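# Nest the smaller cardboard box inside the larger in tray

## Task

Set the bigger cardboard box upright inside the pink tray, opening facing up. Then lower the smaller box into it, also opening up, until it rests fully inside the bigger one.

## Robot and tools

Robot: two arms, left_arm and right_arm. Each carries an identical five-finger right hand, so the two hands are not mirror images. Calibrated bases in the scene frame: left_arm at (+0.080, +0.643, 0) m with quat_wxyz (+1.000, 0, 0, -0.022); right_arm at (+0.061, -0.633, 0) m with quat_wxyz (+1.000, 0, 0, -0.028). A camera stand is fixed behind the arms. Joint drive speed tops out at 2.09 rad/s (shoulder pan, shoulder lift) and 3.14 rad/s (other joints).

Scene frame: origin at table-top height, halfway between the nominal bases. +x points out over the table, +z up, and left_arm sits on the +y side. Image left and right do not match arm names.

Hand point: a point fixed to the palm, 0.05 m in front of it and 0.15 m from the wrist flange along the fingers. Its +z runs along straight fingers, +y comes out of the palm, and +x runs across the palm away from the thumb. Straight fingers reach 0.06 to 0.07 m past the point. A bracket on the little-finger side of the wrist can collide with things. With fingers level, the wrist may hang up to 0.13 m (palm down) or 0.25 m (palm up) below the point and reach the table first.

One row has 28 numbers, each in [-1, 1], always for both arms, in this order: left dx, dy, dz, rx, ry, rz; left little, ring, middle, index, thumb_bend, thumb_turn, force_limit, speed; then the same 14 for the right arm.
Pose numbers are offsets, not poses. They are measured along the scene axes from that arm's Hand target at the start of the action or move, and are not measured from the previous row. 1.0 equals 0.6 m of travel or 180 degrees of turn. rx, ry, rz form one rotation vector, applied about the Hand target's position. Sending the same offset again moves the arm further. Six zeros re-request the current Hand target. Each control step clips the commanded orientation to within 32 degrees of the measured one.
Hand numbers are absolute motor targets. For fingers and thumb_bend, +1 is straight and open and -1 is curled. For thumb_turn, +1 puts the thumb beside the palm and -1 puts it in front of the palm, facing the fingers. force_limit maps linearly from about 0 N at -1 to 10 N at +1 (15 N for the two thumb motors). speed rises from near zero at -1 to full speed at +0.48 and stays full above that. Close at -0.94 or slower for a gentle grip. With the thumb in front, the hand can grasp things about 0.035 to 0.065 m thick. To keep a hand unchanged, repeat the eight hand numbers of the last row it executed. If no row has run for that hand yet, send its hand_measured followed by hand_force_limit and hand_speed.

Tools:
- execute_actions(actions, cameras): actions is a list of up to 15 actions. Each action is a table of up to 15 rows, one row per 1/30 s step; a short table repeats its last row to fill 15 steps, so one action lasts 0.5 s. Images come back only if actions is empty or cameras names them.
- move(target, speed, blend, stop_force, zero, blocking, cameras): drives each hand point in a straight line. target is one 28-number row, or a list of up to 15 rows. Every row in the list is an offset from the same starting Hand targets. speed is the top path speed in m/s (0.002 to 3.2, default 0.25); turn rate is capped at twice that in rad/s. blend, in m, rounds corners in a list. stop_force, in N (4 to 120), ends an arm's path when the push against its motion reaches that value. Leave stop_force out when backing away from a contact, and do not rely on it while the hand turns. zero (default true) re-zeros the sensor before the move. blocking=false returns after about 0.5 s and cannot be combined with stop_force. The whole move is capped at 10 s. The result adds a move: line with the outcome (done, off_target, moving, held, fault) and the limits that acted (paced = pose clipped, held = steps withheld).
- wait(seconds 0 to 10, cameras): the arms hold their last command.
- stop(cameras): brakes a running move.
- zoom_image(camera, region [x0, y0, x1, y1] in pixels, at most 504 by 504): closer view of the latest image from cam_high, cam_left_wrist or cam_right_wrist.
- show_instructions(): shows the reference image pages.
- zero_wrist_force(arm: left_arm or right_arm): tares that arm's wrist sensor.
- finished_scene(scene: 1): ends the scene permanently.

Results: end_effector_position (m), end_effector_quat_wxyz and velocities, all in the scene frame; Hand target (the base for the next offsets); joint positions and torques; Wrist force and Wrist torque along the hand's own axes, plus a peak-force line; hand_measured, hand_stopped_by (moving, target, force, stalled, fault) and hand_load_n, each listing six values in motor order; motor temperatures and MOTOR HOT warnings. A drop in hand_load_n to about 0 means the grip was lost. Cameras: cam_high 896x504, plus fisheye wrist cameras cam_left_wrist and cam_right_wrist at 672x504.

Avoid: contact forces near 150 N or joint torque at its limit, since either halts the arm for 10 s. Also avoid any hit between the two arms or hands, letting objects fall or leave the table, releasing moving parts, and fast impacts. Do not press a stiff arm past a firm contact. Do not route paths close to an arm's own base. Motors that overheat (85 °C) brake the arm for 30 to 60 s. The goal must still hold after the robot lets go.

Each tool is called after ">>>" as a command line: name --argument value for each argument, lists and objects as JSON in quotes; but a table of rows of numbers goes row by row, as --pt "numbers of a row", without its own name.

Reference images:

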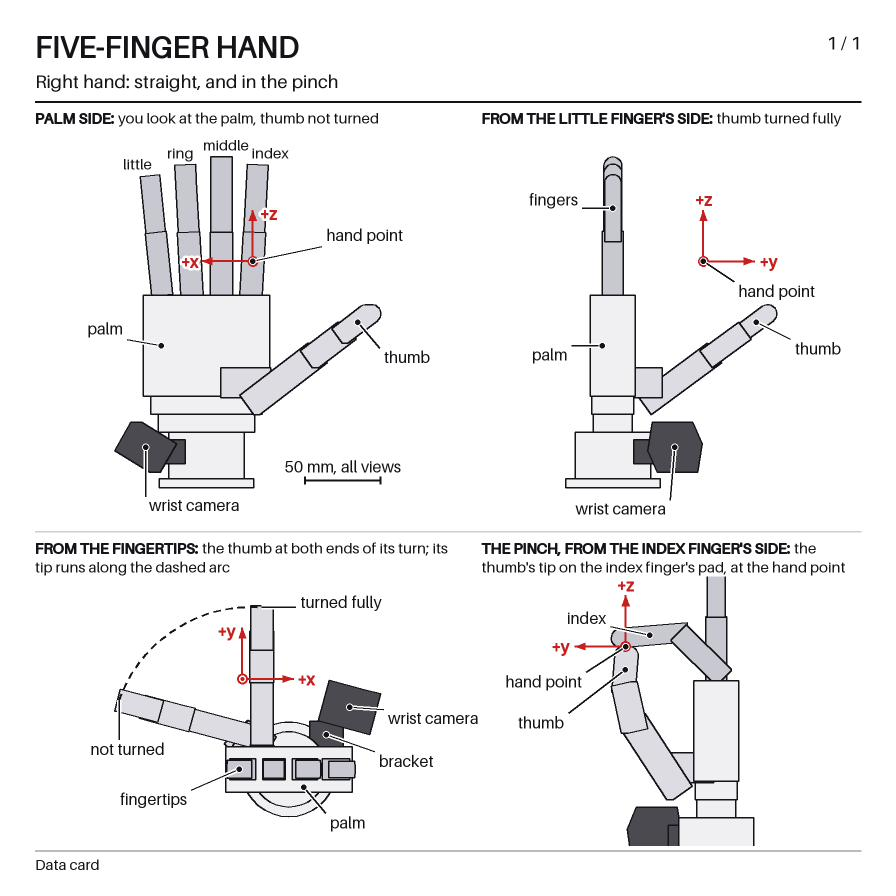

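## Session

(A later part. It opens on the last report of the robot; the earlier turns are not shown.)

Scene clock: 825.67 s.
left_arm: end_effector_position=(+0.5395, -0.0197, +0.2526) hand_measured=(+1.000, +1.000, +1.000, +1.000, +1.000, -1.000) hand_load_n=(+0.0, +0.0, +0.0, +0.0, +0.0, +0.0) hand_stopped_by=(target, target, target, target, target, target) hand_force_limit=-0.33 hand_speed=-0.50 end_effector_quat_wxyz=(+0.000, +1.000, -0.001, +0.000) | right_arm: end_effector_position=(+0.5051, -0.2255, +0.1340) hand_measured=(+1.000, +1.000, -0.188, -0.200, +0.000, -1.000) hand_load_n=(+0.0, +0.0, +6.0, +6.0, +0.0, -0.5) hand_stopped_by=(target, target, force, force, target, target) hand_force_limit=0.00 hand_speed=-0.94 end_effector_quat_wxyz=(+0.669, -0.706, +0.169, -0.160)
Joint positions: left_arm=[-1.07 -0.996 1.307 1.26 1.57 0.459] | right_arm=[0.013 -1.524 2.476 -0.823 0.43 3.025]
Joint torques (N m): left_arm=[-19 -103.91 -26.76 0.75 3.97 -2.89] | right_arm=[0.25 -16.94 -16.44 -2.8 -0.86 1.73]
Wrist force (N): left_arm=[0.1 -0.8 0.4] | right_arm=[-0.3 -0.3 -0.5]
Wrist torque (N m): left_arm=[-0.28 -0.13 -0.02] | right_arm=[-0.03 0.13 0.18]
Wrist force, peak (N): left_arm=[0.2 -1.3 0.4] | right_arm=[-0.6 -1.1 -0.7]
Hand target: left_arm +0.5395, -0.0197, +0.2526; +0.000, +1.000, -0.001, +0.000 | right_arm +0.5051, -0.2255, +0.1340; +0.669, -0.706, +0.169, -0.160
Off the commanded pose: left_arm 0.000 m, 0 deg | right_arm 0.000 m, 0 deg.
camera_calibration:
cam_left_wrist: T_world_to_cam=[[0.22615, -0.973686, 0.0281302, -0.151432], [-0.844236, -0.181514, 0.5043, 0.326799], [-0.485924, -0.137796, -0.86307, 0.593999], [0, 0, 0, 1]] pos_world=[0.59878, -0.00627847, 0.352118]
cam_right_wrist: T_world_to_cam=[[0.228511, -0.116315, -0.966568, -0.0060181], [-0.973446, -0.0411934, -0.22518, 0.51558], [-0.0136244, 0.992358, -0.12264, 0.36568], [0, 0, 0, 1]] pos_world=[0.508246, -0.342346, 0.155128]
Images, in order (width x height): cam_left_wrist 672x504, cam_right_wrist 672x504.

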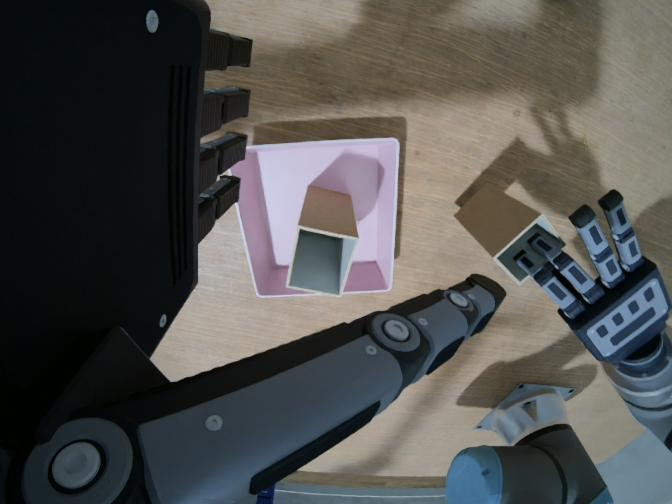

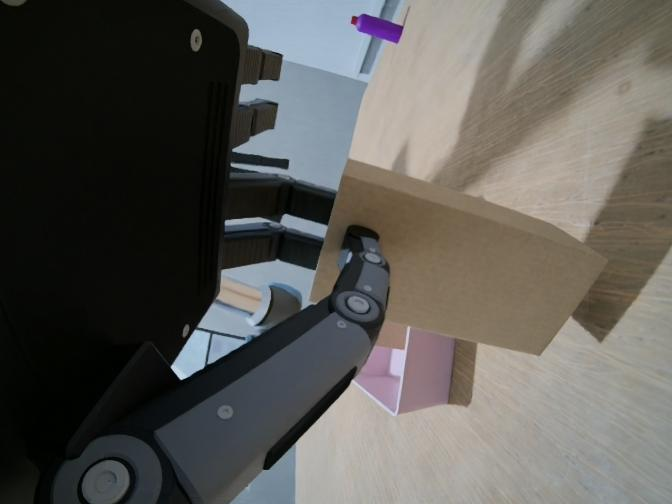

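>>> move --target '[0.034,0.3,0,0,0,0,1,1,1,1,1,-1,-0.33,-0.5,0,0,0.227,0.0317,-0.0161,0,1,1,-0.6,-0.6,0,-1,0.0,-0.94]' --speed 0.12 --cameras '["cam_left_wrist","cam_right_wrist"]'

Scene clock: 891.53 s.
left_arm: end_effector_position=(+0.5600, +0.1603, +0.2526) hand_measured=(+1.000, +1.000, +1.000, +1.000, +1.000, -1.000) hand_load_n=(+0.0, +0.0, +0.0, +0.5, +0.0, +0.0) hand_stopped_by=(target, target, target, target, target, target) hand_force_limit=-0.33 hand_speed=-0.50 end_effector_quat_wxyz=(+0.000, +1.000, -0.001, +0.000) | right_arm: end_effector_position=(+0.5052, -0.2256, +0.2703) hand_measured=(+1.000, +1.000, -0.188, -0.200, +0.000, -1.000) hand_load_n=(+0.0, +0.0, +6.0, +6.0, +0.0, -0.5) hand_stopped_by=(target, target, force, force, target, target) hand_force_limit=0.00 hand_speed=-0.94 end_effector_quat_wxyz=(+0.707, -0.667, +0.160, -0.169) end_effector_velocity=(+0.000, +0.000, -0.002) end_effector_angular_velocity=(-0.002, -0.001, -0.001)
Joint positions: left_arm=[-0.914 -1.177 1.585 1.163 1.57 0.615] | right_arm=[-0.005 -1.791 2.439 -0.794 0.413 3.276]
Joint velocities: left_arm=[within noise] | right_arm=[0 0.003 0.001 -0.001 0 -0.005]
Joint torques (N m): left_arm=[-23.35 -62.13 -44.46 6.3 -2.26 -3.27] | right_arm=[-10.2 -4.19 -26.19 -3.65 -1.51 -2.54]
Wrist force (N): left_arm=[0.6 -0.9 0.2] | right_arm=[-0.4 -0.2 -0.6]
Wrist torque (N m): left_arm=[-0.26 -0.19 -0.03] | right_arm=[0.00 0.18 0.32]
Wrist force, peak (N): left_arm=[0.5 -2.3 0.3] | right_arm=[-0.2 -1.6 -0.4]
Hand target: left_arm +0.5599, +0.1603, +0.2526; +0.000, +1.000, -0.001, +0.000 | right_arm +0.5051, -0.2255, +0.2702; +0.707, -0.667, +0.160, -0.169
Off the commanded pose: left_arm 0.000 m, 0 deg | right_arm 0.000 m, 0 deg.
move: done
camera_calibration:
cam_left_wrist: T_world_to_cam=[[0.226102, -0.973693, 0.0282931, 0.0192883], [-0.84432, -0.181409, 0.504196, 0.376783], [-0.485799, -0.137888, -0.863126, 0.628688], [0, 0, 0, 1]] pos_world=[0.61918, 0.173821, 0.352119]
cam_right_wrist: T_world_to_cam=[[0.277341, -0.0201905, -0.960559, 0.121109], [-0.960721, -0.0161376, -0.277048, 0.55958], [-0.00990741, 0.999666, -0.023873, 0.35547], [0, 0, 0, 1]] pos_world=[0.507533, -0.343876, 0.279849]
Images, in order (width x height): cam_left_wrist 672x504, cam_right_wrist 672x504.

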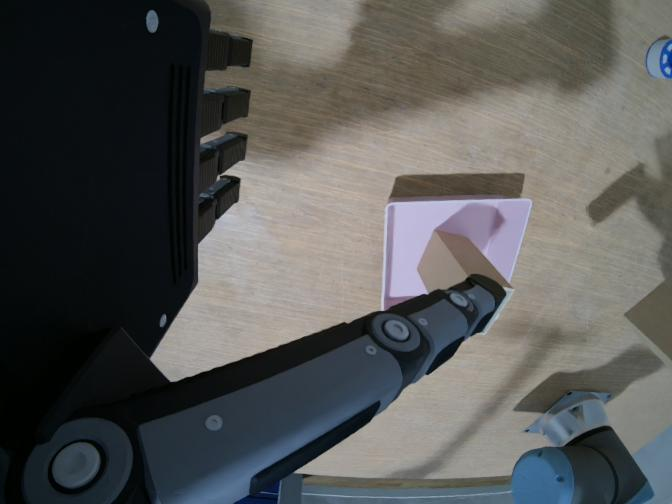

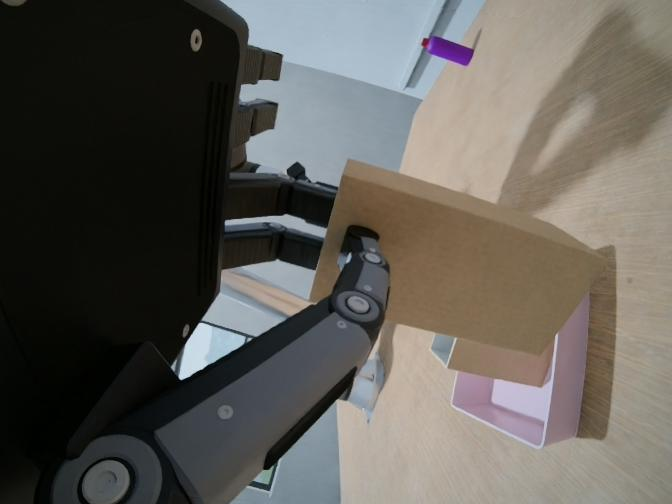

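>>> move --target '[0,0,0,0,0,0,1,1,1,1,1,1,-0.33,-0.5,-0.0935,0.2925,0,0,0,0.15,1,1,-0.6,-0.6,0,-1,0.0,-0.94]' --speed 0.1 --cameras '["all"]'

Scene clock: 907.70 s.
left_arm: end_effector_position=(+0.5599, +0.1603, +0.2526) hand_measured=(+1.000, +1.000, +1.000, +1.000, +1.000, +1.000) hand_load_n=(+0.0, +0.0, +0.0, +0.0, +0.0, +0.0) hand_stopped_by=(target, target, target, target, target, target) hand_force_limit=-0.33 hand_speed=-0.50 end_effector_quat_wxyz=(+0.000, +1.000, -0.001, +0.000) | right_arm: end_effector_position=(+0.4490, -0.0500, +0.2702) hand_measured=(+1.000, +1.000, -0.188, -0.200, +0.000, -1.000) hand_load_n=(+0.0, +0.0, +6.5, +6.0, +0.0, -0.5) hand_stopped_by=(target, target, force, force, target, target) hand_force_limit=0.00 hand_speed=-0.94 end_effector_quat_wxyz=(+0.727, -0.686, +0.000, +0.001)
Joint positions: left_arm=[-0.914 -1.177 1.585 1.163 1.57 0.615] | right_arm=[0.359 -1.527 2.209 -0.876 0.307 3.328]
Joint torques (N m): left_arm=[-19.48 -60 -43.08 5.91 3.55 -2.98] | right_arm=[-15.56 -47.43 -25.38 0.18 2.04 -2.4]
Wrist force (N): left_arm=[0.7 -1.0 0.1] | right_arm=[-0.2 0.0 0.3]
Wrist torque (N m): left_arm=[-0.28 -0.19 -0.03] | right_arm=[-0.07 0.09 0.11]
Wrist force, peak (N): left_arm=[0.5 -1.4 0.0] | right_arm=[0.2 -0.6 -1.6]
Hand target: left_arm +0.5599, +0.1603, +0.2526; +0.000, +1.000, -0.001, +0.000 | right_arm +0.4490, -0.0500, +0.2702; +0.727, -0.686, +0.000, +0.001
Off the commanded pose: left_arm 0.000 m, 0 deg | right_arm 0.000 m, 0 deg.
move: done
camera_calibration:
cam_left_wrist: T_world_to_cam=[[0.22615, -0.973686, 0.0281302, 0.0192176], [-0.844236, -0.181514, 0.5043, 0.376694], [-0.485924, -0.137796, -0.86307, 0.628715], [0, 0, 0, 1]] pos_world=[0.61918, 0.173722, 0.352118]
cam_right_wrist: T_world_to_cam=[[0.256249, 0.107965, -0.960562, 0.155999], [-0.848599, -0.4507, -0.277038, 0.436406], [-0.462835, 0.886123, -0.0238724, 0.377071], [0, 0, 0, 1]] pos_world=[0.504881, -0.154286, 0.279749]

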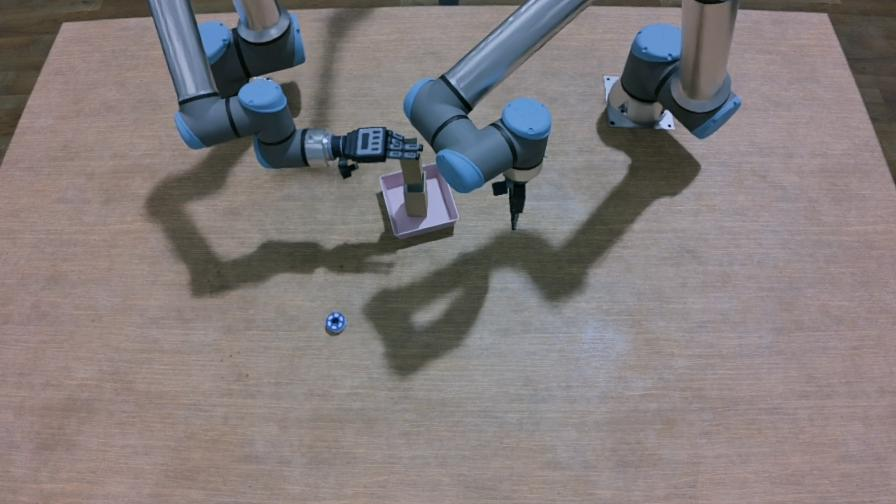

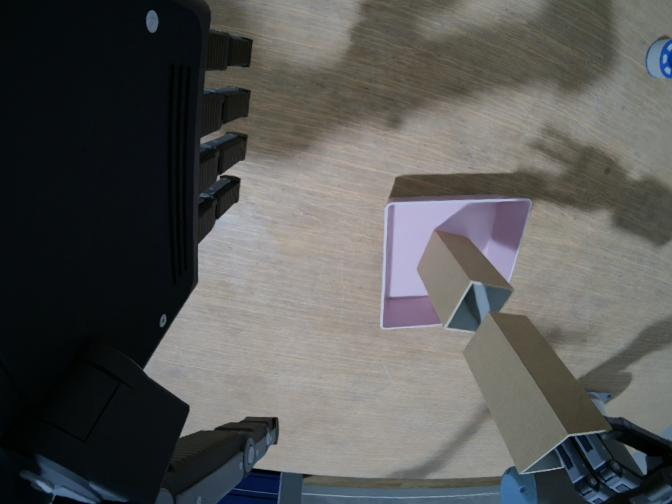

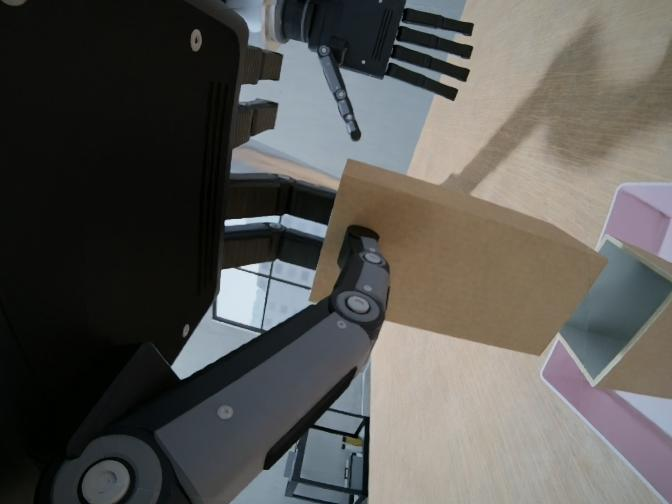

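>>> zoom_image --camera "cam_left_wrist" --region '[400, 220, 520, 340]'

>>> zoom_image --camera "cam_left_wrist" --region '[450, 300, 630, 480]'

>>> zoom_image --camera "cam_right_wrist" --region '[300, 150, 672, 429]'

Scaled by 4.200 from the camera's 672x504 image, which has a finer 960x720 frame.

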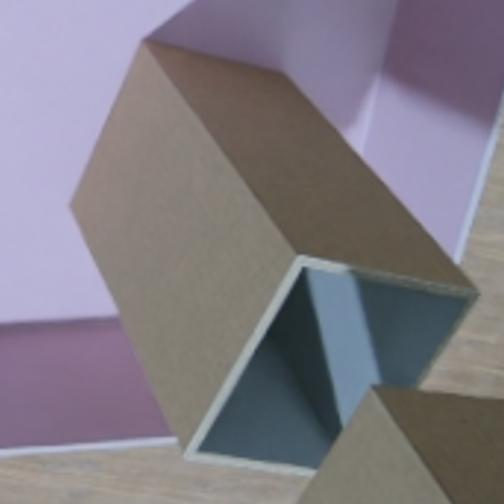

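Scaled by 2.800 from the camera's 672x504 image, which has a finer 960x720 frame.

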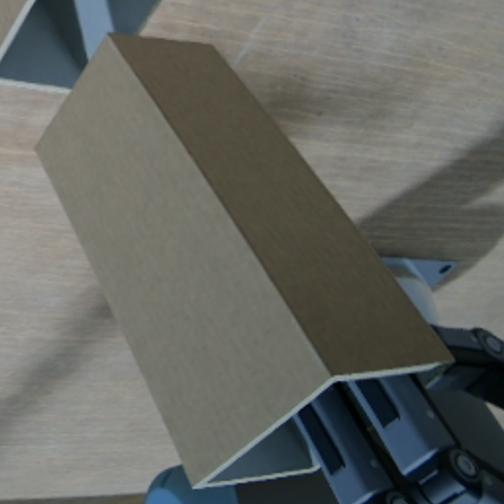

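Scaled by 1.355 from the camera's 672x504 image, which has a finer 960x720 frame.

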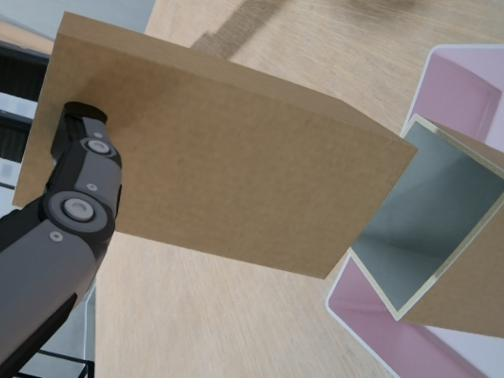

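>>> zoom_image --camera "cam_right_wrist" --region '[520, 200, 672, 320]'

>>> zoom_image --camera "cam_right_wrist" --region '[520, 300, 672, 420]'

>>> zoom_image --camera "cam_right_wrist" --region '[290, 140, 440, 320]'

Scaled by 3.316 from the camera's 672x504 image, which has a finer 960x720 frame.

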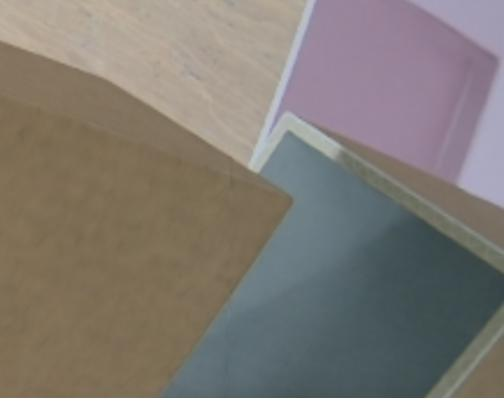

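Scaled by 3.316 from the camera's 672x504 image, which has a finer 960x720 frame.

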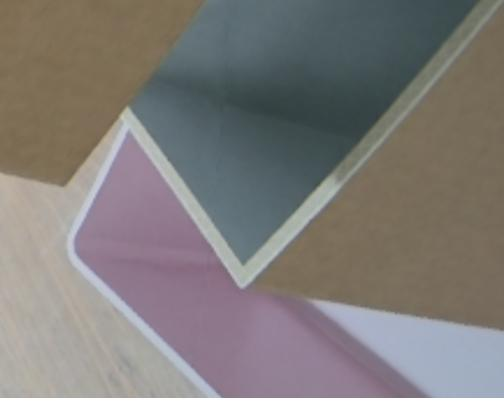

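Scaled by 2.800 from the camera's 672x504 image, which has a finer 960x720 frame.

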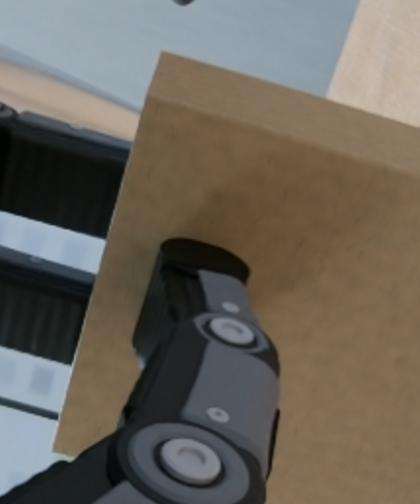

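>>> move --target '[0,0,0,0,0,0,1,1,1,1,1,1,-0.33,-0.5,-0.003,-0.0023,-0.0553,-0.0033,0,-0.0111,1,1,-0.6,-0.6,0,-1,0.0,-0.94]' --speed 0.06 --cameras '["cam_left_wrist","cam_right_wrist"]'

>>> zoom_image --camera "cam_left_wrist" --region '[400, 220, 520, 340]'

>>> zoom_image --camera "cam_left_wrist" --region '[430, 260, 610, 440]'

>>> zoom_image --camera "cam_right_wrist" --region '[520, 200, 672, 400]'

Scene clock: 1058.70 s.
left_arm: end_effector_position=(+0.5599, +0.1603, +0.2526) hand_measured=(+1.000, +1.000, +1.000, +1.000, +1.000, +1.000) hand_load_n=(+0.5, +0.0, +0.0, +0.0, +0.0, +0.0) hand_stopped_by=(target, target, target, target, target, target) hand_force_limit=-0.33 hand_speed=-0.50 end_effector_quat_wxyz=(+0.000, +1.000, -0.001, +0.000) | right_arm: end_effector_position=(+0.4471, -0.0514, +0.2368) hand_measured=(+1.000, +1.000, -0.188, -0.200, +0.000, -1.000) hand_load_n=(+0.0, +0.0, +6.0, +6.0, +0.0, -0.5) hand_stopped_by=(target, target, force, force, target, target) hand_force_limit=0.00 hand_speed=-0.94 end_effector_quat_wxyz=(+0.724, -0.690, +0.012, -0.012) end_effector_velocity=(+0.002, +0.000, +0.004) end_effector_angular_velocity=(+0.002, -0.001, +0.002)
Joint positions: left_arm=[-0.914 -1.177 1.585 1.163 1.57 0.615] | right_arm=[0.363 -1.494 2.243 -0.891 0.343 3.277]
Joint velocities: left_arm=[within noise] | right_arm=[-0.002 -0.004 -0.004 0.002 -0.004 0.006]
Joint torques (N m): left_arm=[-16.95 -60.71 -39.78 5.09 3.35 -2.9] | right_arm=[7.04 -47.49 -40.88 0.21 -1.35 2.47]
Wrist force (N): left_arm=[0.3 -1.1 0.2] | right_arm=[0.3 0.4 0.1]
Wrist torque (N m): left_arm=[-0.30 -0.13 -0.05] | right_arm=[0.02 0.04 0.32]
Wrist force, peak (N): left_arm=[0.7 -1.3 0.0] | right_arm=[0.8 0.8 0.0]
Hand target: left_arm +0.5599, +0.1603, +0.2526; +0.000, +1.000, -0.001, +0.000 | right_arm +0.4472, -0.0514, +0.2370; +0.724, -0.690, +0.012, -0.012
Off the commanded pose: left_arm 0.000 m, 0 deg | right_arm 0.000 m, 0 deg.
move: done
camera_calibration:
cam_left_wrist: T_world_to_cam=[[0.22615, -0.973686, 0.0281302, 0.0192176], [-0.844236, -0.181514, 0.5043, 0.376694], [-0.485924, -0.137796, -0.86307, 0.628715], [0, 0, 0, 1]] pos_world=[0.61918, 0.173722, 0.352118]
cam_right_wrist: T_world_to_cam=[[0.259712, 0.0888798, -0.961587, 0.122303], [-0.86397, -0.423446, -0.272486, 0.432147], [-0.431399, 0.901551, -0.0331845, 0.365639], [0, 0, 0, 1]] pos_world=[0.499335, -0.157521, 0.247493]
Images, in order (width x height): cam_left_wrist 672x504, cam_right_wrist 672x504.

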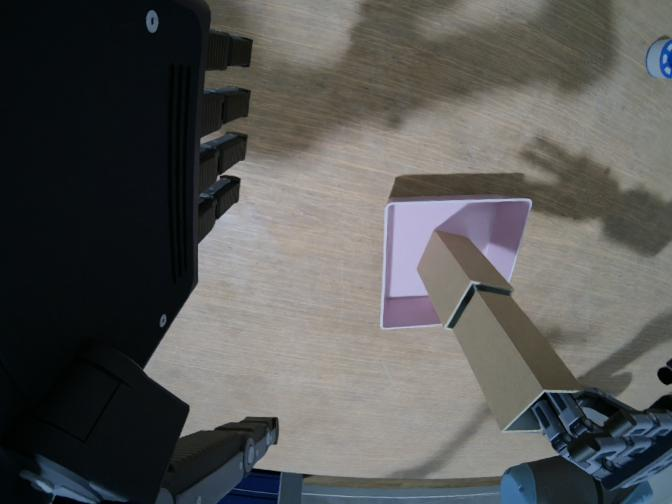

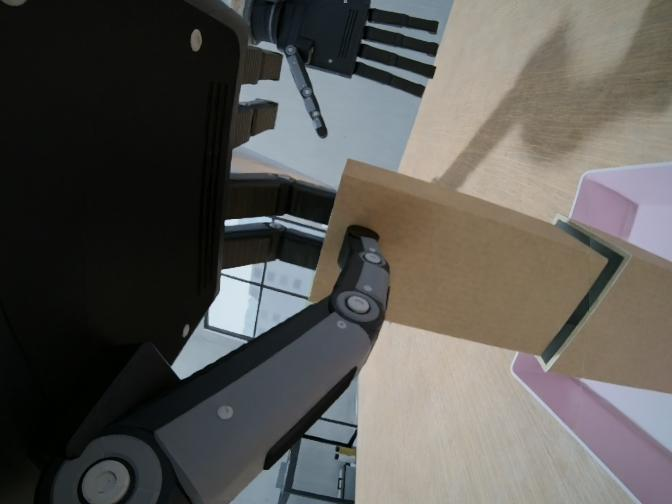

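Scaled by 4.200 from the camera's 672x504 image, which has a finer 960x720 frame.

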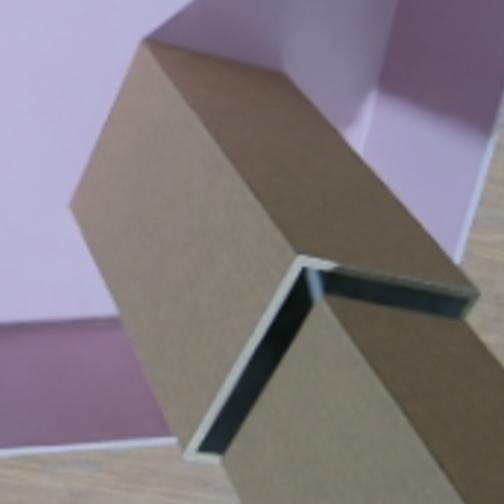

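Scaled by 2.800 from the camera's 672x504 image, which has a finer 960x720 frame.

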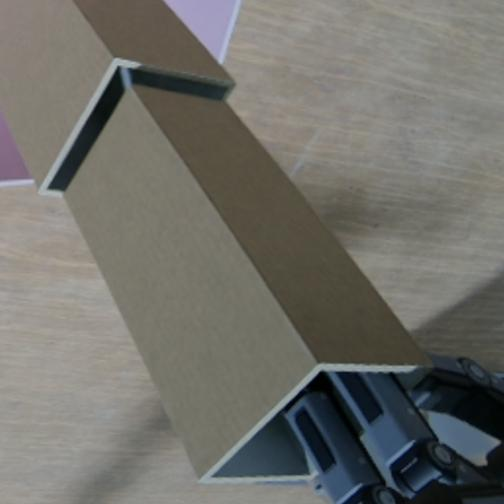

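Scaled by 2.520 from the camera's 672x504 image, which has a finer 960x720 frame.

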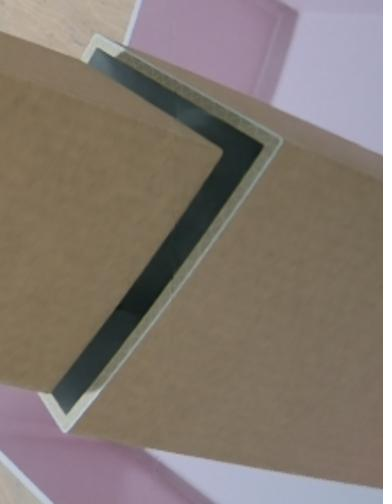

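>>> zoom_image --camera "cam_left_wrist" --region '[435, 270, 525, 340]'

>>> zoom_image --camera "cam_right_wrist" --region '[525, 195, 655, 385]'

Scaled by 5.600 from the camera's 672x504 image, which has a finer 960x720 frame.

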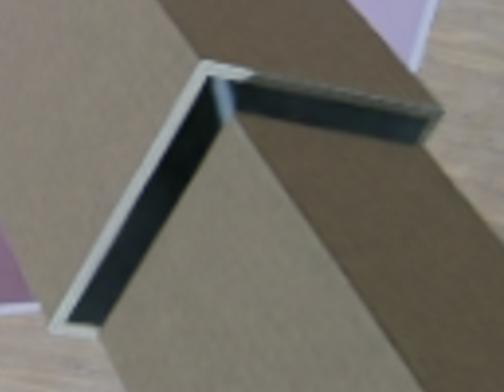

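Scaled by 2.653 from the camera's 672x504 image, which has a finer 960x720 frame.

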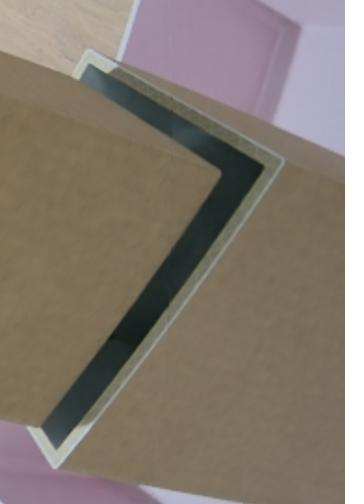

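>>> move --target '[0,0,0,0,0,0,1,1,1,1,1,1,-0.33,-0.5,0.0002,0.0028,0,0,0,-0.0067,1,1,-0.6,-0.6,0,-1,0.0,-0.94]' --speed 0.03

>>> move --target '[0,0,0,0,0,0,1,1,1,1,1,1,-0.33,-0.5,0,0,-0.0267,0,0,0,1,1,-0.6,-0.6,0,-1,0.0,-0.94]' --speed 0.02 --stop_force 4 --cameras '["cam_left_wrist","cam_right_wrist"]'

>>> zoom_image --camera "cam_left_wrist" --region '[435, 270, 525, 340]'

>>> zoom_image --camera "cam_right_wrist" --region '[525, 195, 655, 385]'

Scene clock: 1127.50 s.
left_arm: end_effector_position=(+0.5599, +0.1603, +0.2526) hand_measured=(+1.000, +1.000, +1.000, +1.000, +1.000, +1.000) hand_load_n=(+0.0, +0.0, +0.0, +0.5, +0.0, +0.0) hand_stopped_by=(target, target, target, target, target, target) hand_force_limit=-0.33 hand_speed=-0.50 end_effector_quat_wxyz=(+0.000, +1.000, -0.001, +0.000) | right_arm: end_effector_position=(+0.4472, -0.0497, +0.2370) hand_measured=(+1.000, +1.000, -0.188, -0.200, +0.000, -1.000) hand_load_n=(+0.0, +0.0, +6.0, +6.0, +0.0, -0.5) hand_stopped_by=(target, target, force, force, target, target) hand_force_limit=0.00 hand_speed=-0.94 end_effector_quat_wxyz=(+0.724, -0.690, +0.019, -0.020)
Joint positions: left_arm=[-0.914 -1.177 1.585 1.163 1.57 0.615] | right_arm=[0.369 -1.499 2.247 -0.88 0.37 3.266]
Joint torques (N m): left_arm=[-16.93 -60.44 -36.27 3.91 3.18 -2.82] | right_arm=[-3.26 -33.63 -31.07 -1.51 -2.03 0.07]
Wrist force (N): left_arm=[0.6 -1.0 0.0] | right_arm=[0.1 0.0 -0.4]
Wrist torque (N m): left_arm=[-0.28 -0.17 -0.03] | right_arm=[-0.01 0.11 0.36]
Wrist force, peak (N): left_arm=[0.7 -1.4 0.0] | right_arm=[0.4 -0.9 -0.4]
Hand target: left_arm +0.5599, +0.1603, +0.2526; +0.000, +1.000, -0.001, +0.000 | right_arm +0.4473, -0.0497, +0.2370; +0.724, -0.690, +0.019, -0.020
Off the commanded pose: left_arm 0.000 m, 0 deg | right_arm 0.000 m, 0 deg.
move: done

Scene clock: 1129.43 s.
left_arm: end_effector_position=(+0.5599, +0.1603, +0.2526) hand_measured=(+1.000, +1.000, +1.000, +1.000, +1.000, +1.000) hand_load_n=(+0.0, +0.0, +0.0, +0.0, +0.0, +0.0) hand_stopped_by=(target, target, target, target, target, target) hand_force_limit=-0.33 hand_speed=-0.50 end_effector_quat_wxyz=(+0.000, +1.000, -0.001, +0.000) | right_arm: end_effector_position=(+0.4473, -0.0497, +0.2210) hand_measured=(+1.000, +1.000, -0.188, -0.200, +0.000, -1.000) hand_load_n=(+0.0, +0.0, +6.0, +5.5, +0.0, -0.5) hand_stopped_by=(target, target, force, force, target, target) hand_force_limit=0.00 hand_speed=-0.94 end_effector_quat_wxyz=(+0.724, -0.690, +0.019, -0.020)
Joint positions: left_arm=[-0.914 -1.177 1.585 1.163 1.57 0.615] | right_arm=[0.369 -1.476 2.259 -0.917 0.37 3.266]
Joint torques (N m): left_arm=[-16.65 -60.73 -34.17 3.54 3.06 -2.76] | right_arm=[-15.17 -48.18 -39.34 0.88 -1.64 2.29]
Wrist force (N): left_arm=[0.5 -1.2 0.1] | right_arm=[0.1 0.4 -0.2]
Wrist torque (N m): left_arm=[-0.31 -0.16 -0.04] | right_arm=[0.05 0.09 0.36]
Wrist force, peak (N): left_arm=[0.7 -1.3 0.2] | right_arm=[0.1 -1.0 -0.2]
Hand target: left_arm +0.5599, +0.1603, +0.2526; +0.000, +1.000, -0.001, +0.000 | right_arm +0.4473, -0.0497, +0.2210; +0.724, -0.690, +0.019, -0.020
Off the commanded pose: left_arm 0.000 m, 0 deg | right_arm 0.000 m, 0 deg.
move: done
camera_calibration:
cam_left_wrist: T_world_to_cam=[[0.22615, -0.973686, 0.0281302, 0.0192176], [-0.844236, -0.181514, 0.5043, 0.376694], [-0.485924, -0.137796, -0.86307, 0.628715], [0, 0, 0, 1]] pos_world=[0.61918, 0.173722, 0.352118]
cam_right_wrist: T_world_to_cam=[[0.261527, 0.0834391, -0.961583, 0.105749], [-0.87263, -0.405289, -0.272502, 0.433406], [-0.412457, 0.910373, -0.0331826, 0.355679], [0, 0, 0, 1]] pos_world=[0.497249, -0.156969, 0.231592]
Images, in order (width x height): cam_left_wrist 672x504, cam_right_wrist 672x504.

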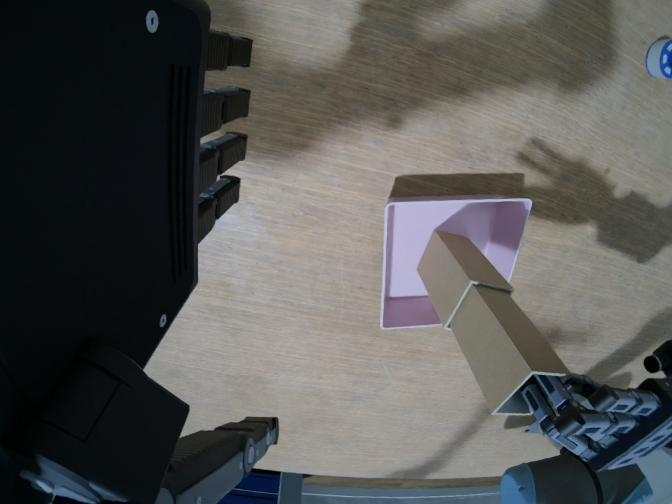

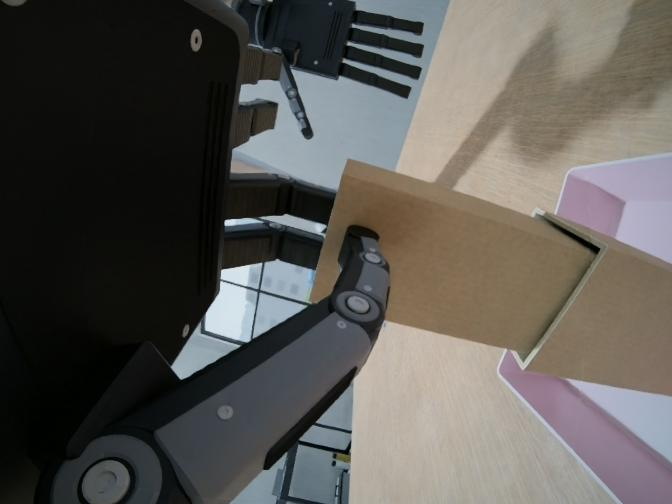

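Scaled by 5.600 from the camera's 672x504 image, which has a finer 960x720 frame.

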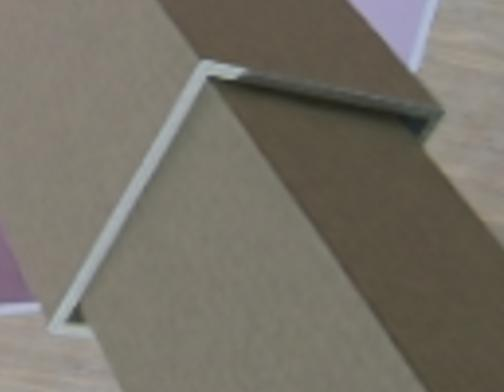

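Scaled by 2.653 from the camera's 672x504 image, which has a finer 960x720 frame.

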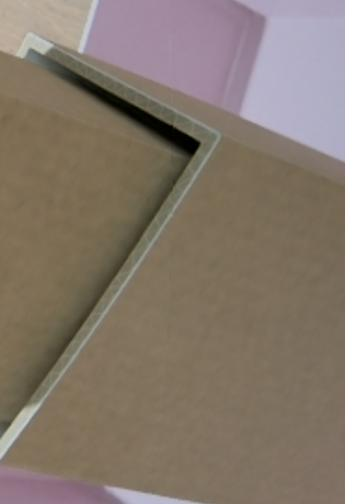

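>>> move --target '[0,0,0,0,0,0,1,1,1,1,1,1,-0.33,-0.5,0,0,-0.05,0,0,0,1,1,-0.6,-0.6,0,-1,0.0,-0.94]' --speed 0.02 --stop_force 4 --cameras '["cam_left_wrist","cam_right_wrist"]'

>>> zoom_image --camera "cam_left_wrist" --region '[430, 210, 590, 410]'

>>> zoom_image --camera "cam_right_wrist" --region '[460, 150, 640, 380]'

Scene clock: 1140.57 s.
left_arm: end_effector_position=(+0.5599, +0.1603, +0.2526) hand_measured=(+1.000, +1.000, +1.000, +1.000, +1.000, +1.000) hand_load_n=(+0.0, +0.0, +0.0, +0.0, +0.0, +0.0) hand_stopped_by=(target, target, target, target, target, target) hand_force_limit=-0.33 hand_speed=-0.50 end_effector_quat_wxyz=(+0.000, +1.000, -0.001, +0.000) | right_arm: end_effector_position=(+0.4473, -0.0497, +0.1910) hand_measured=(+1.000, +1.000, -0.188, -0.200, +0.000, -1.000) hand_load_n=(+0.0, +0.0, +6.0, +6.0, +0.0, -0.5) hand_stopped_by=(target, target, force, force, target, target) hand_force_limit=0.00 hand_speed=-0.94 end_effector_quat_wxyz=(+0.724, -0.690, +0.019, -0.020)
Joint positions: left_arm=[-0.914 -1.177 1.585 1.163 1.57 0.615] | right_arm=[0.369 -1.429 2.281 -0.985 0.37 3.266]
Joint torques (N m): left_arm=[-14.92 -62.15 -29.28 2.33 3.06 -2.32] | right_arm=[-12.96 -49.08 -37.49 1.29 -0.83 2.44]
Wrist force (N): left_arm=[0.4 -1.1 0.3] | right_arm=[-0.3 -0.1 -0.2]
Wrist torque (N m): left_arm=[-0.31 -0.15 -0.05] | right_arm=[-0.01 0.14 0.32]
Wrist force, peak (N): left_arm=[0.5 -1.3 -0.1] | right_arm=[0.4 -0.4 -0.9]
Hand target: left_arm +0.5599, +0.1603, +0.2526; +0.000, +1.000, -0.001, +0.000 | right_arm +0.4473, -0.0497, +0.1910; +0.724, -0.690, +0.019, -0.020
Off the commanded pose: left_arm 0.000 m, 0 deg | right_arm 0.000 m, 0 deg.
move: done
camera_calibration:
cam_left_wrist: T_world_to_cam=[[0.22615, -0.973686, 0.0281302, 0.0192176], [-0.844236, -0.181514, 0.5043, 0.376694], [-0.485924, -0.137796, -0.86307, 0.628715], [0, 0, 0, 1]] pos_world=[0.61918, 0.173722, 0.352118]
cam_right_wrist: T_world_to_cam=[[0.261527, 0.0834391, -0.961583, 0.0769011], [-0.87263, -0.405289, -0.272502, 0.425231], [-0.412457, 0.910373, -0.0331826, 0.354683], [0, 0, 0, 1]] pos_world=[0.497249, -0.156969, 0.201592]
Images, in order (width x height): cam_left_wrist 672x504, cam_right_wrist 672x504.

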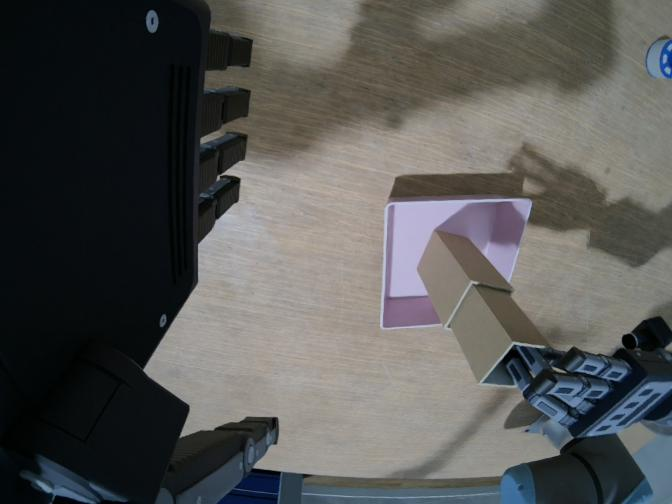

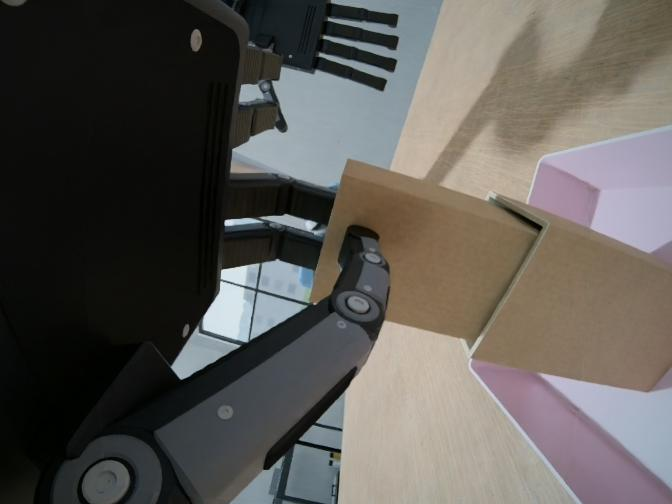

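Scaled by 2.520 from the camera's 672x504 image, which has a finer 960x720 frame.

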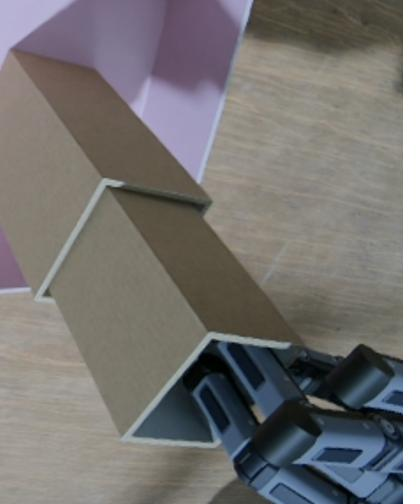

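Scaled by 2.191 from the camera's 672x504 image, which has a finer 960x720 frame.

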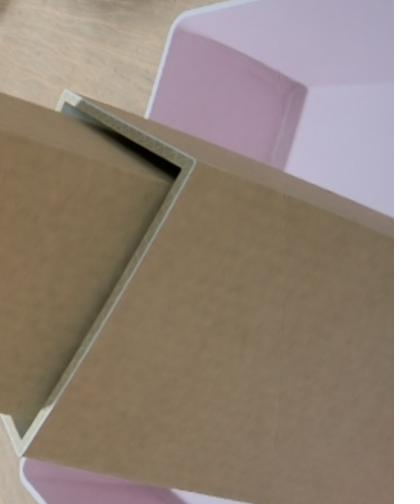

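>>> move --target '[0,0,0,0,0,0,1,1,1,1,1,1,-0.33,-0.5,0,0,-0.0717,0,0,0,1,1,-0.6,-0.6,0,-1,0.0,-0.94]' --speed 0.025 --stop_force 4 --cameras '["cam_left_wrist","cam_right_wrist"]'

>>> zoom_image --camera "cam_left_wrist" --region '[430, 210, 590, 410]'

>>> zoom_image --camera "cam_right_wrist" --region '[300, 140, 560, 400]'

Scene clock: 1151.17 s.
left_arm: end_effector_position=(+0.5599, +0.1603, +0.2526) hand_measured=(+1.000, +1.000, +1.000, +1.000, +1.000, +1.000) hand_load_n=(+0.0, +0.0, -0.5, +0.0, +0.0, +0.0) hand_stopped_by=(target, target, target, target, target, target) hand_force_limit=-0.33 hand_speed=-0.50 end_effector_quat_wxyz=(+0.000, +1.000, -0.001, +0.000) | right_arm: end_effector_position=(+0.4473, -0.0497, +0.1479) hand_measured=(+1.000, +1.000, -0.188, -0.200, +0.000, -1.000) hand_load_n=(-0.5, +0.0, +6.5, +6.0, +0.0, -0.5) hand_stopped_by=(target, target, force, force, target, target) hand_force_limit=0.00 hand_speed=-0.94 end_effector_quat_wxyz=(+0.724, -0.690, +0.019, -0.020)
Joint positions: left_arm=[-0.914 -1.177 1.585 1.163 1.57 0.615] | right_arm=[0.369 -1.355 2.306 -1.084 0.37 3.266]
Joint torques (N m): left_arm=[-14.04 -62.81 -26.95 2.19 2.57 -2.11] | right_arm=[-10.76 -52.69 -34.06 1.26 -0.38 2.26]
Wrist force (N): left_arm=[0.4 -1.1 0.2] | right_arm=[-0.1 -0.3 0.2]
Wrist torque (N m): left_arm=[-0.29 -0.15 -0.05] | right_arm=[-0.05 0.11 0.31]
Wrist force, peak (N): left_arm=[0.7 -1.2 0.1] | right_arm=[0.9 -0.8 -0.2]
Hand target: left_arm +0.5599, +0.1603, +0.2526; +0.000, +1.000, -0.001, +0.000 | right_arm +0.4473, -0.0497, +0.1479; +0.724, -0.690, +0.019, -0.020
Off the commanded pose: left_arm 0.000 m, 0 deg | right_arm 0.000 m, 0 deg.
move: done
camera_calibration:
cam_left_wrist: T_world_to_cam=[[0.22615, -0.973686, 0.0281302, 0.0192176], [-0.844236, -0.181514, 0.5043, 0.376694], [-0.485924, -0.137796, -0.86307, 0.628715], [0, 0, 0, 1]] pos_world=[0.61918, 0.173722, 0.352118]
cam_right_wrist: T_world_to_cam=[[0.261527, 0.0834391, -0.961583, 0.0355531], [-0.87263, -0.405289, -0.272502, 0.413514], [-0.412457, 0.910373, -0.0331826, 0.353257], [0, 0, 0, 1]] pos_world=[0.497249, -0.156969, 0.158592]
Images, in order (width x height): cam_left_wrist 672x504, cam_right_wrist 672x504.

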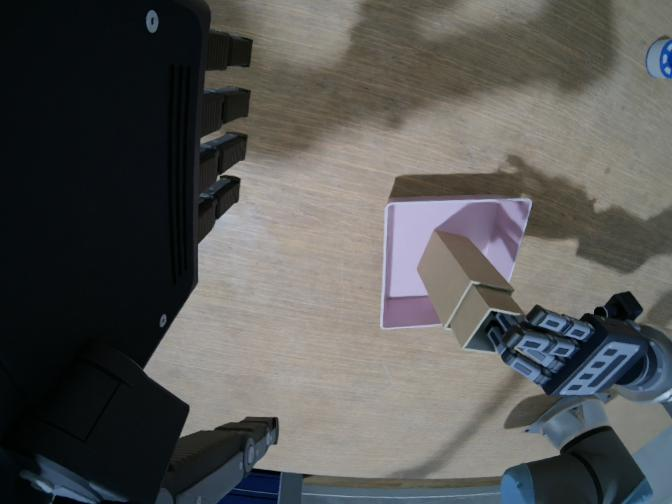

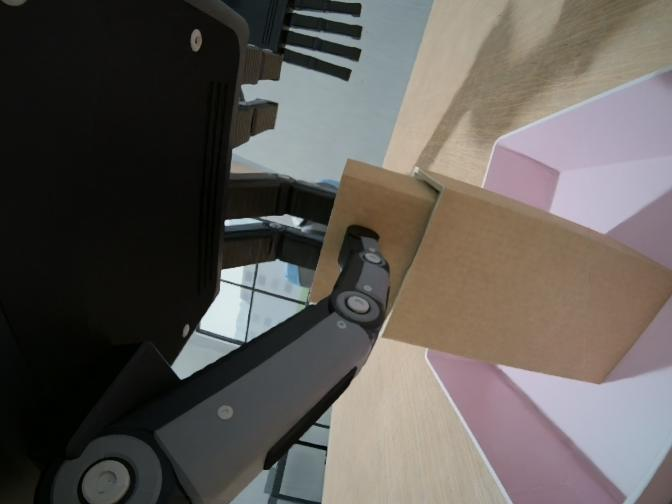

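Scaled by 2.520 from the camera's 672x504 image, which has a finer 960x720 frame.

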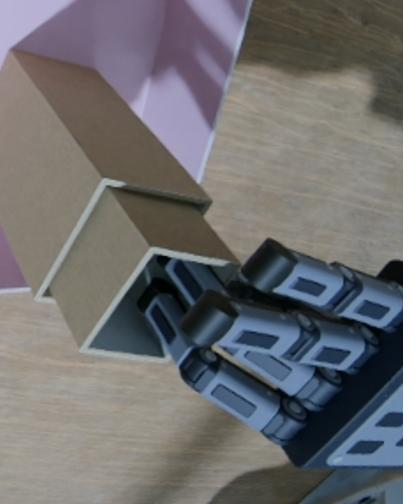

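Scaled by 1.938 from the camera's 672x504 image, which has a finer 960x720 frame.

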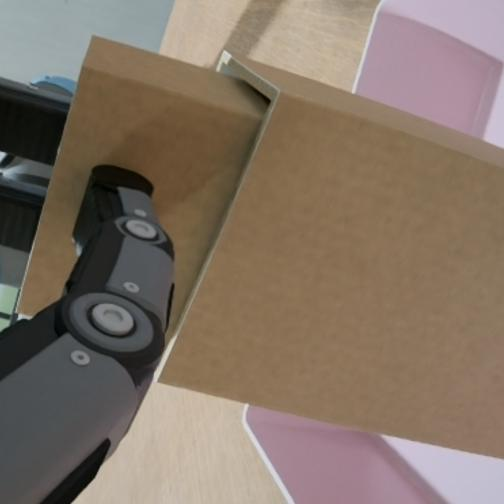

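>>> move --target '[0,0,0,0,0,0,1,1,1,1,1,1,-0.33,-0.5,0,0,-0.0233,0,0,0,1,1,-0.6,-0.6,0,-1,0.0,-0.94]' --speed 0.01 --stop_force 4 --cameras '["cam_left_wrist","cam_right_wrist"]'

>>> zoom_image --camera "cam_left_wrist" --region '[430, 210, 590, 410]'

>>> zoom_image --camera "cam_right_wrist" --region '[300, 140, 500, 340]'

Scene clock: 1201.10 s.
left_arm: end_effector_position=(+0.5599, +0.1603, +0.2526) hand_measured=(+1.000, +1.000, +1.000, +1.000, +1.000, +1.000) hand_load_n=(+0.0, +0.0, +0.0, +0.0, +0.0, +0.0) hand_stopped_by=(target, target, target, target, target, target) hand_force_limit=-0.33 hand_speed=-0.50 end_effector_quat_wxyz=(+0.000, +1.000, -0.001, +0.000) | right_arm: end_effector_position=(+0.4473, -0.0497, +0.1339) hand_measured=(+1.000, +1.000, -0.188, -0.200, +0.000, -1.000) hand_load_n=(+0.0, +0.0, +6.0, +5.5, +0.0, -0.5) hand_stopped_by=(target, target, force, force, target, target) hand_force_limit=0.00 hand_speed=-0.94 end_effector_quat_wxyz=(+0.724, -0.690, +0.019, -0.020)
Joint positions: left_arm=[-0.914 -1.177 1.585 1.163 1.57 0.615] | right_arm=[0.369 -1.33 2.313 -1.116 0.37 3.266]
Joint torques (N m): left_arm=[-11.27 -61.66 -27 2.31 2.59 -1.72] | right_arm=[-12.55 -54.66 -27.44 0.96 0.06 2.73]
Motor temperatures (°C): left_arm=[34 40 33 40 39 41] | right_arm=[40 34 33 33 36 38]
Wrist force (N): left_arm=[0.4 -0.7 0.0] | right_arm=[0.3 -0.6 -0.1]
Wrist torque (N m): left_arm=[-0.23 -0.14 -0.04] | right_arm=[-0.08 0.04 0.33]
Wrist force, peak (N): left_arm=[0.6 -1.3 0.0] | right_arm=[0.6 -1.0 -0.1]
Hand target: left_arm +0.5599, +0.1603, +0.2526; +0.000, +1.000, -0.001, +0.000 | right_arm +0.4473, -0.0497, +0.1340; +0.724, -0.690, +0.019, -0.020
Off the commanded pose: left_arm 0.000 m, 0 deg | right_arm 0.000 m, 0 deg.
move: done
camera_calibration:
cam_left_wrist: T_world_to_cam=[[0.22615, -0.973686, 0.0281302, 0.0192176], [-0.844236, -0.181514, 0.5043, 0.376694], [-0.485924, -0.137796, -0.86307, 0.628715], [0, 0, 0, 1]] pos_world=[0.61918, 0.173722, 0.352118]
cam_right_wrist: T_world_to_cam=[[0.26152, 0.083436, -0.961585, 0.022094], [-0.872632, -0.40529, -0.272495, 0.409698], [-0.412457, 0.910373, -0.0331826, 0.352792], [0, 0, 0, 1]] pos_world=[0.497249, -0.156969, 0.144593]
Images, in order (width x height): cam_left_wrist 672x504, cam_right_wrist 672x504.

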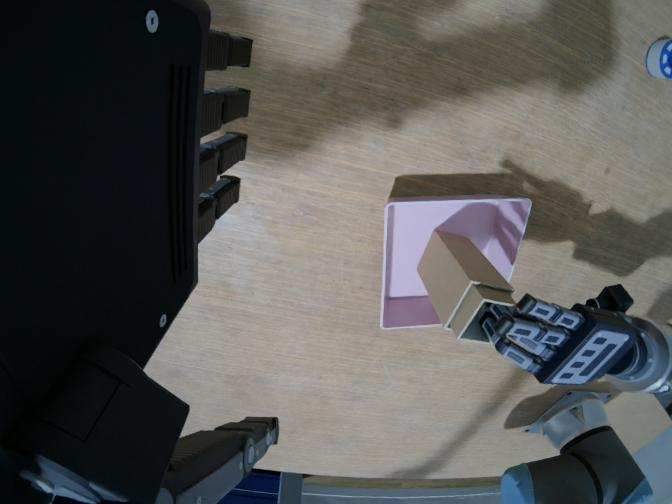

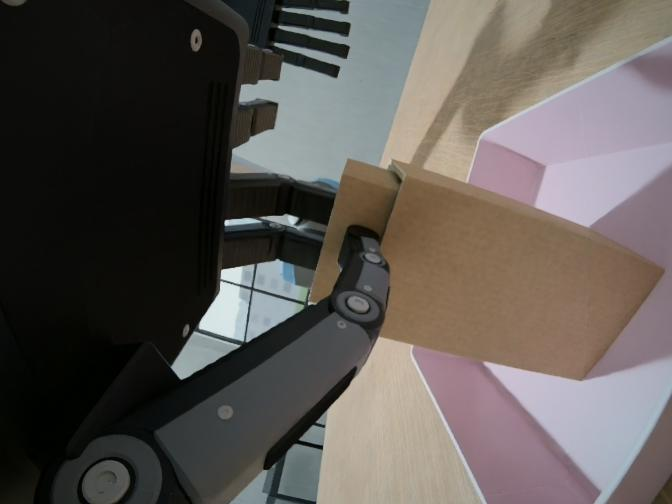

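Scaled by 2.520 from the camera's 672x504 image, which has a finer 960x720 frame.

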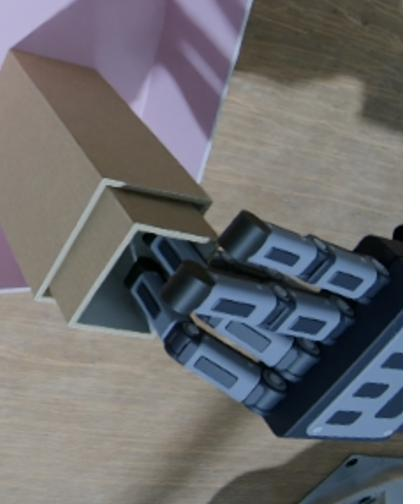

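Scaled by 2.520 from the camera's 672x504 image, which has a finer 960x720 frame.

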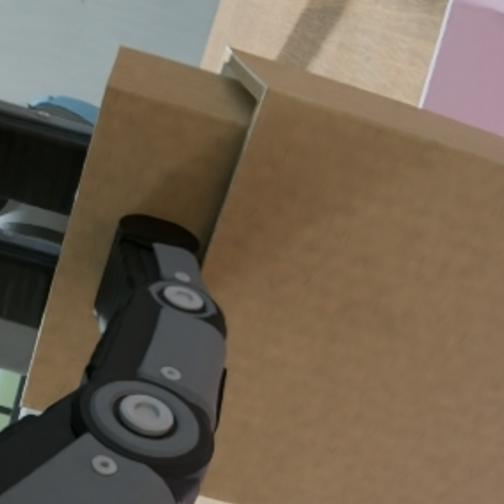

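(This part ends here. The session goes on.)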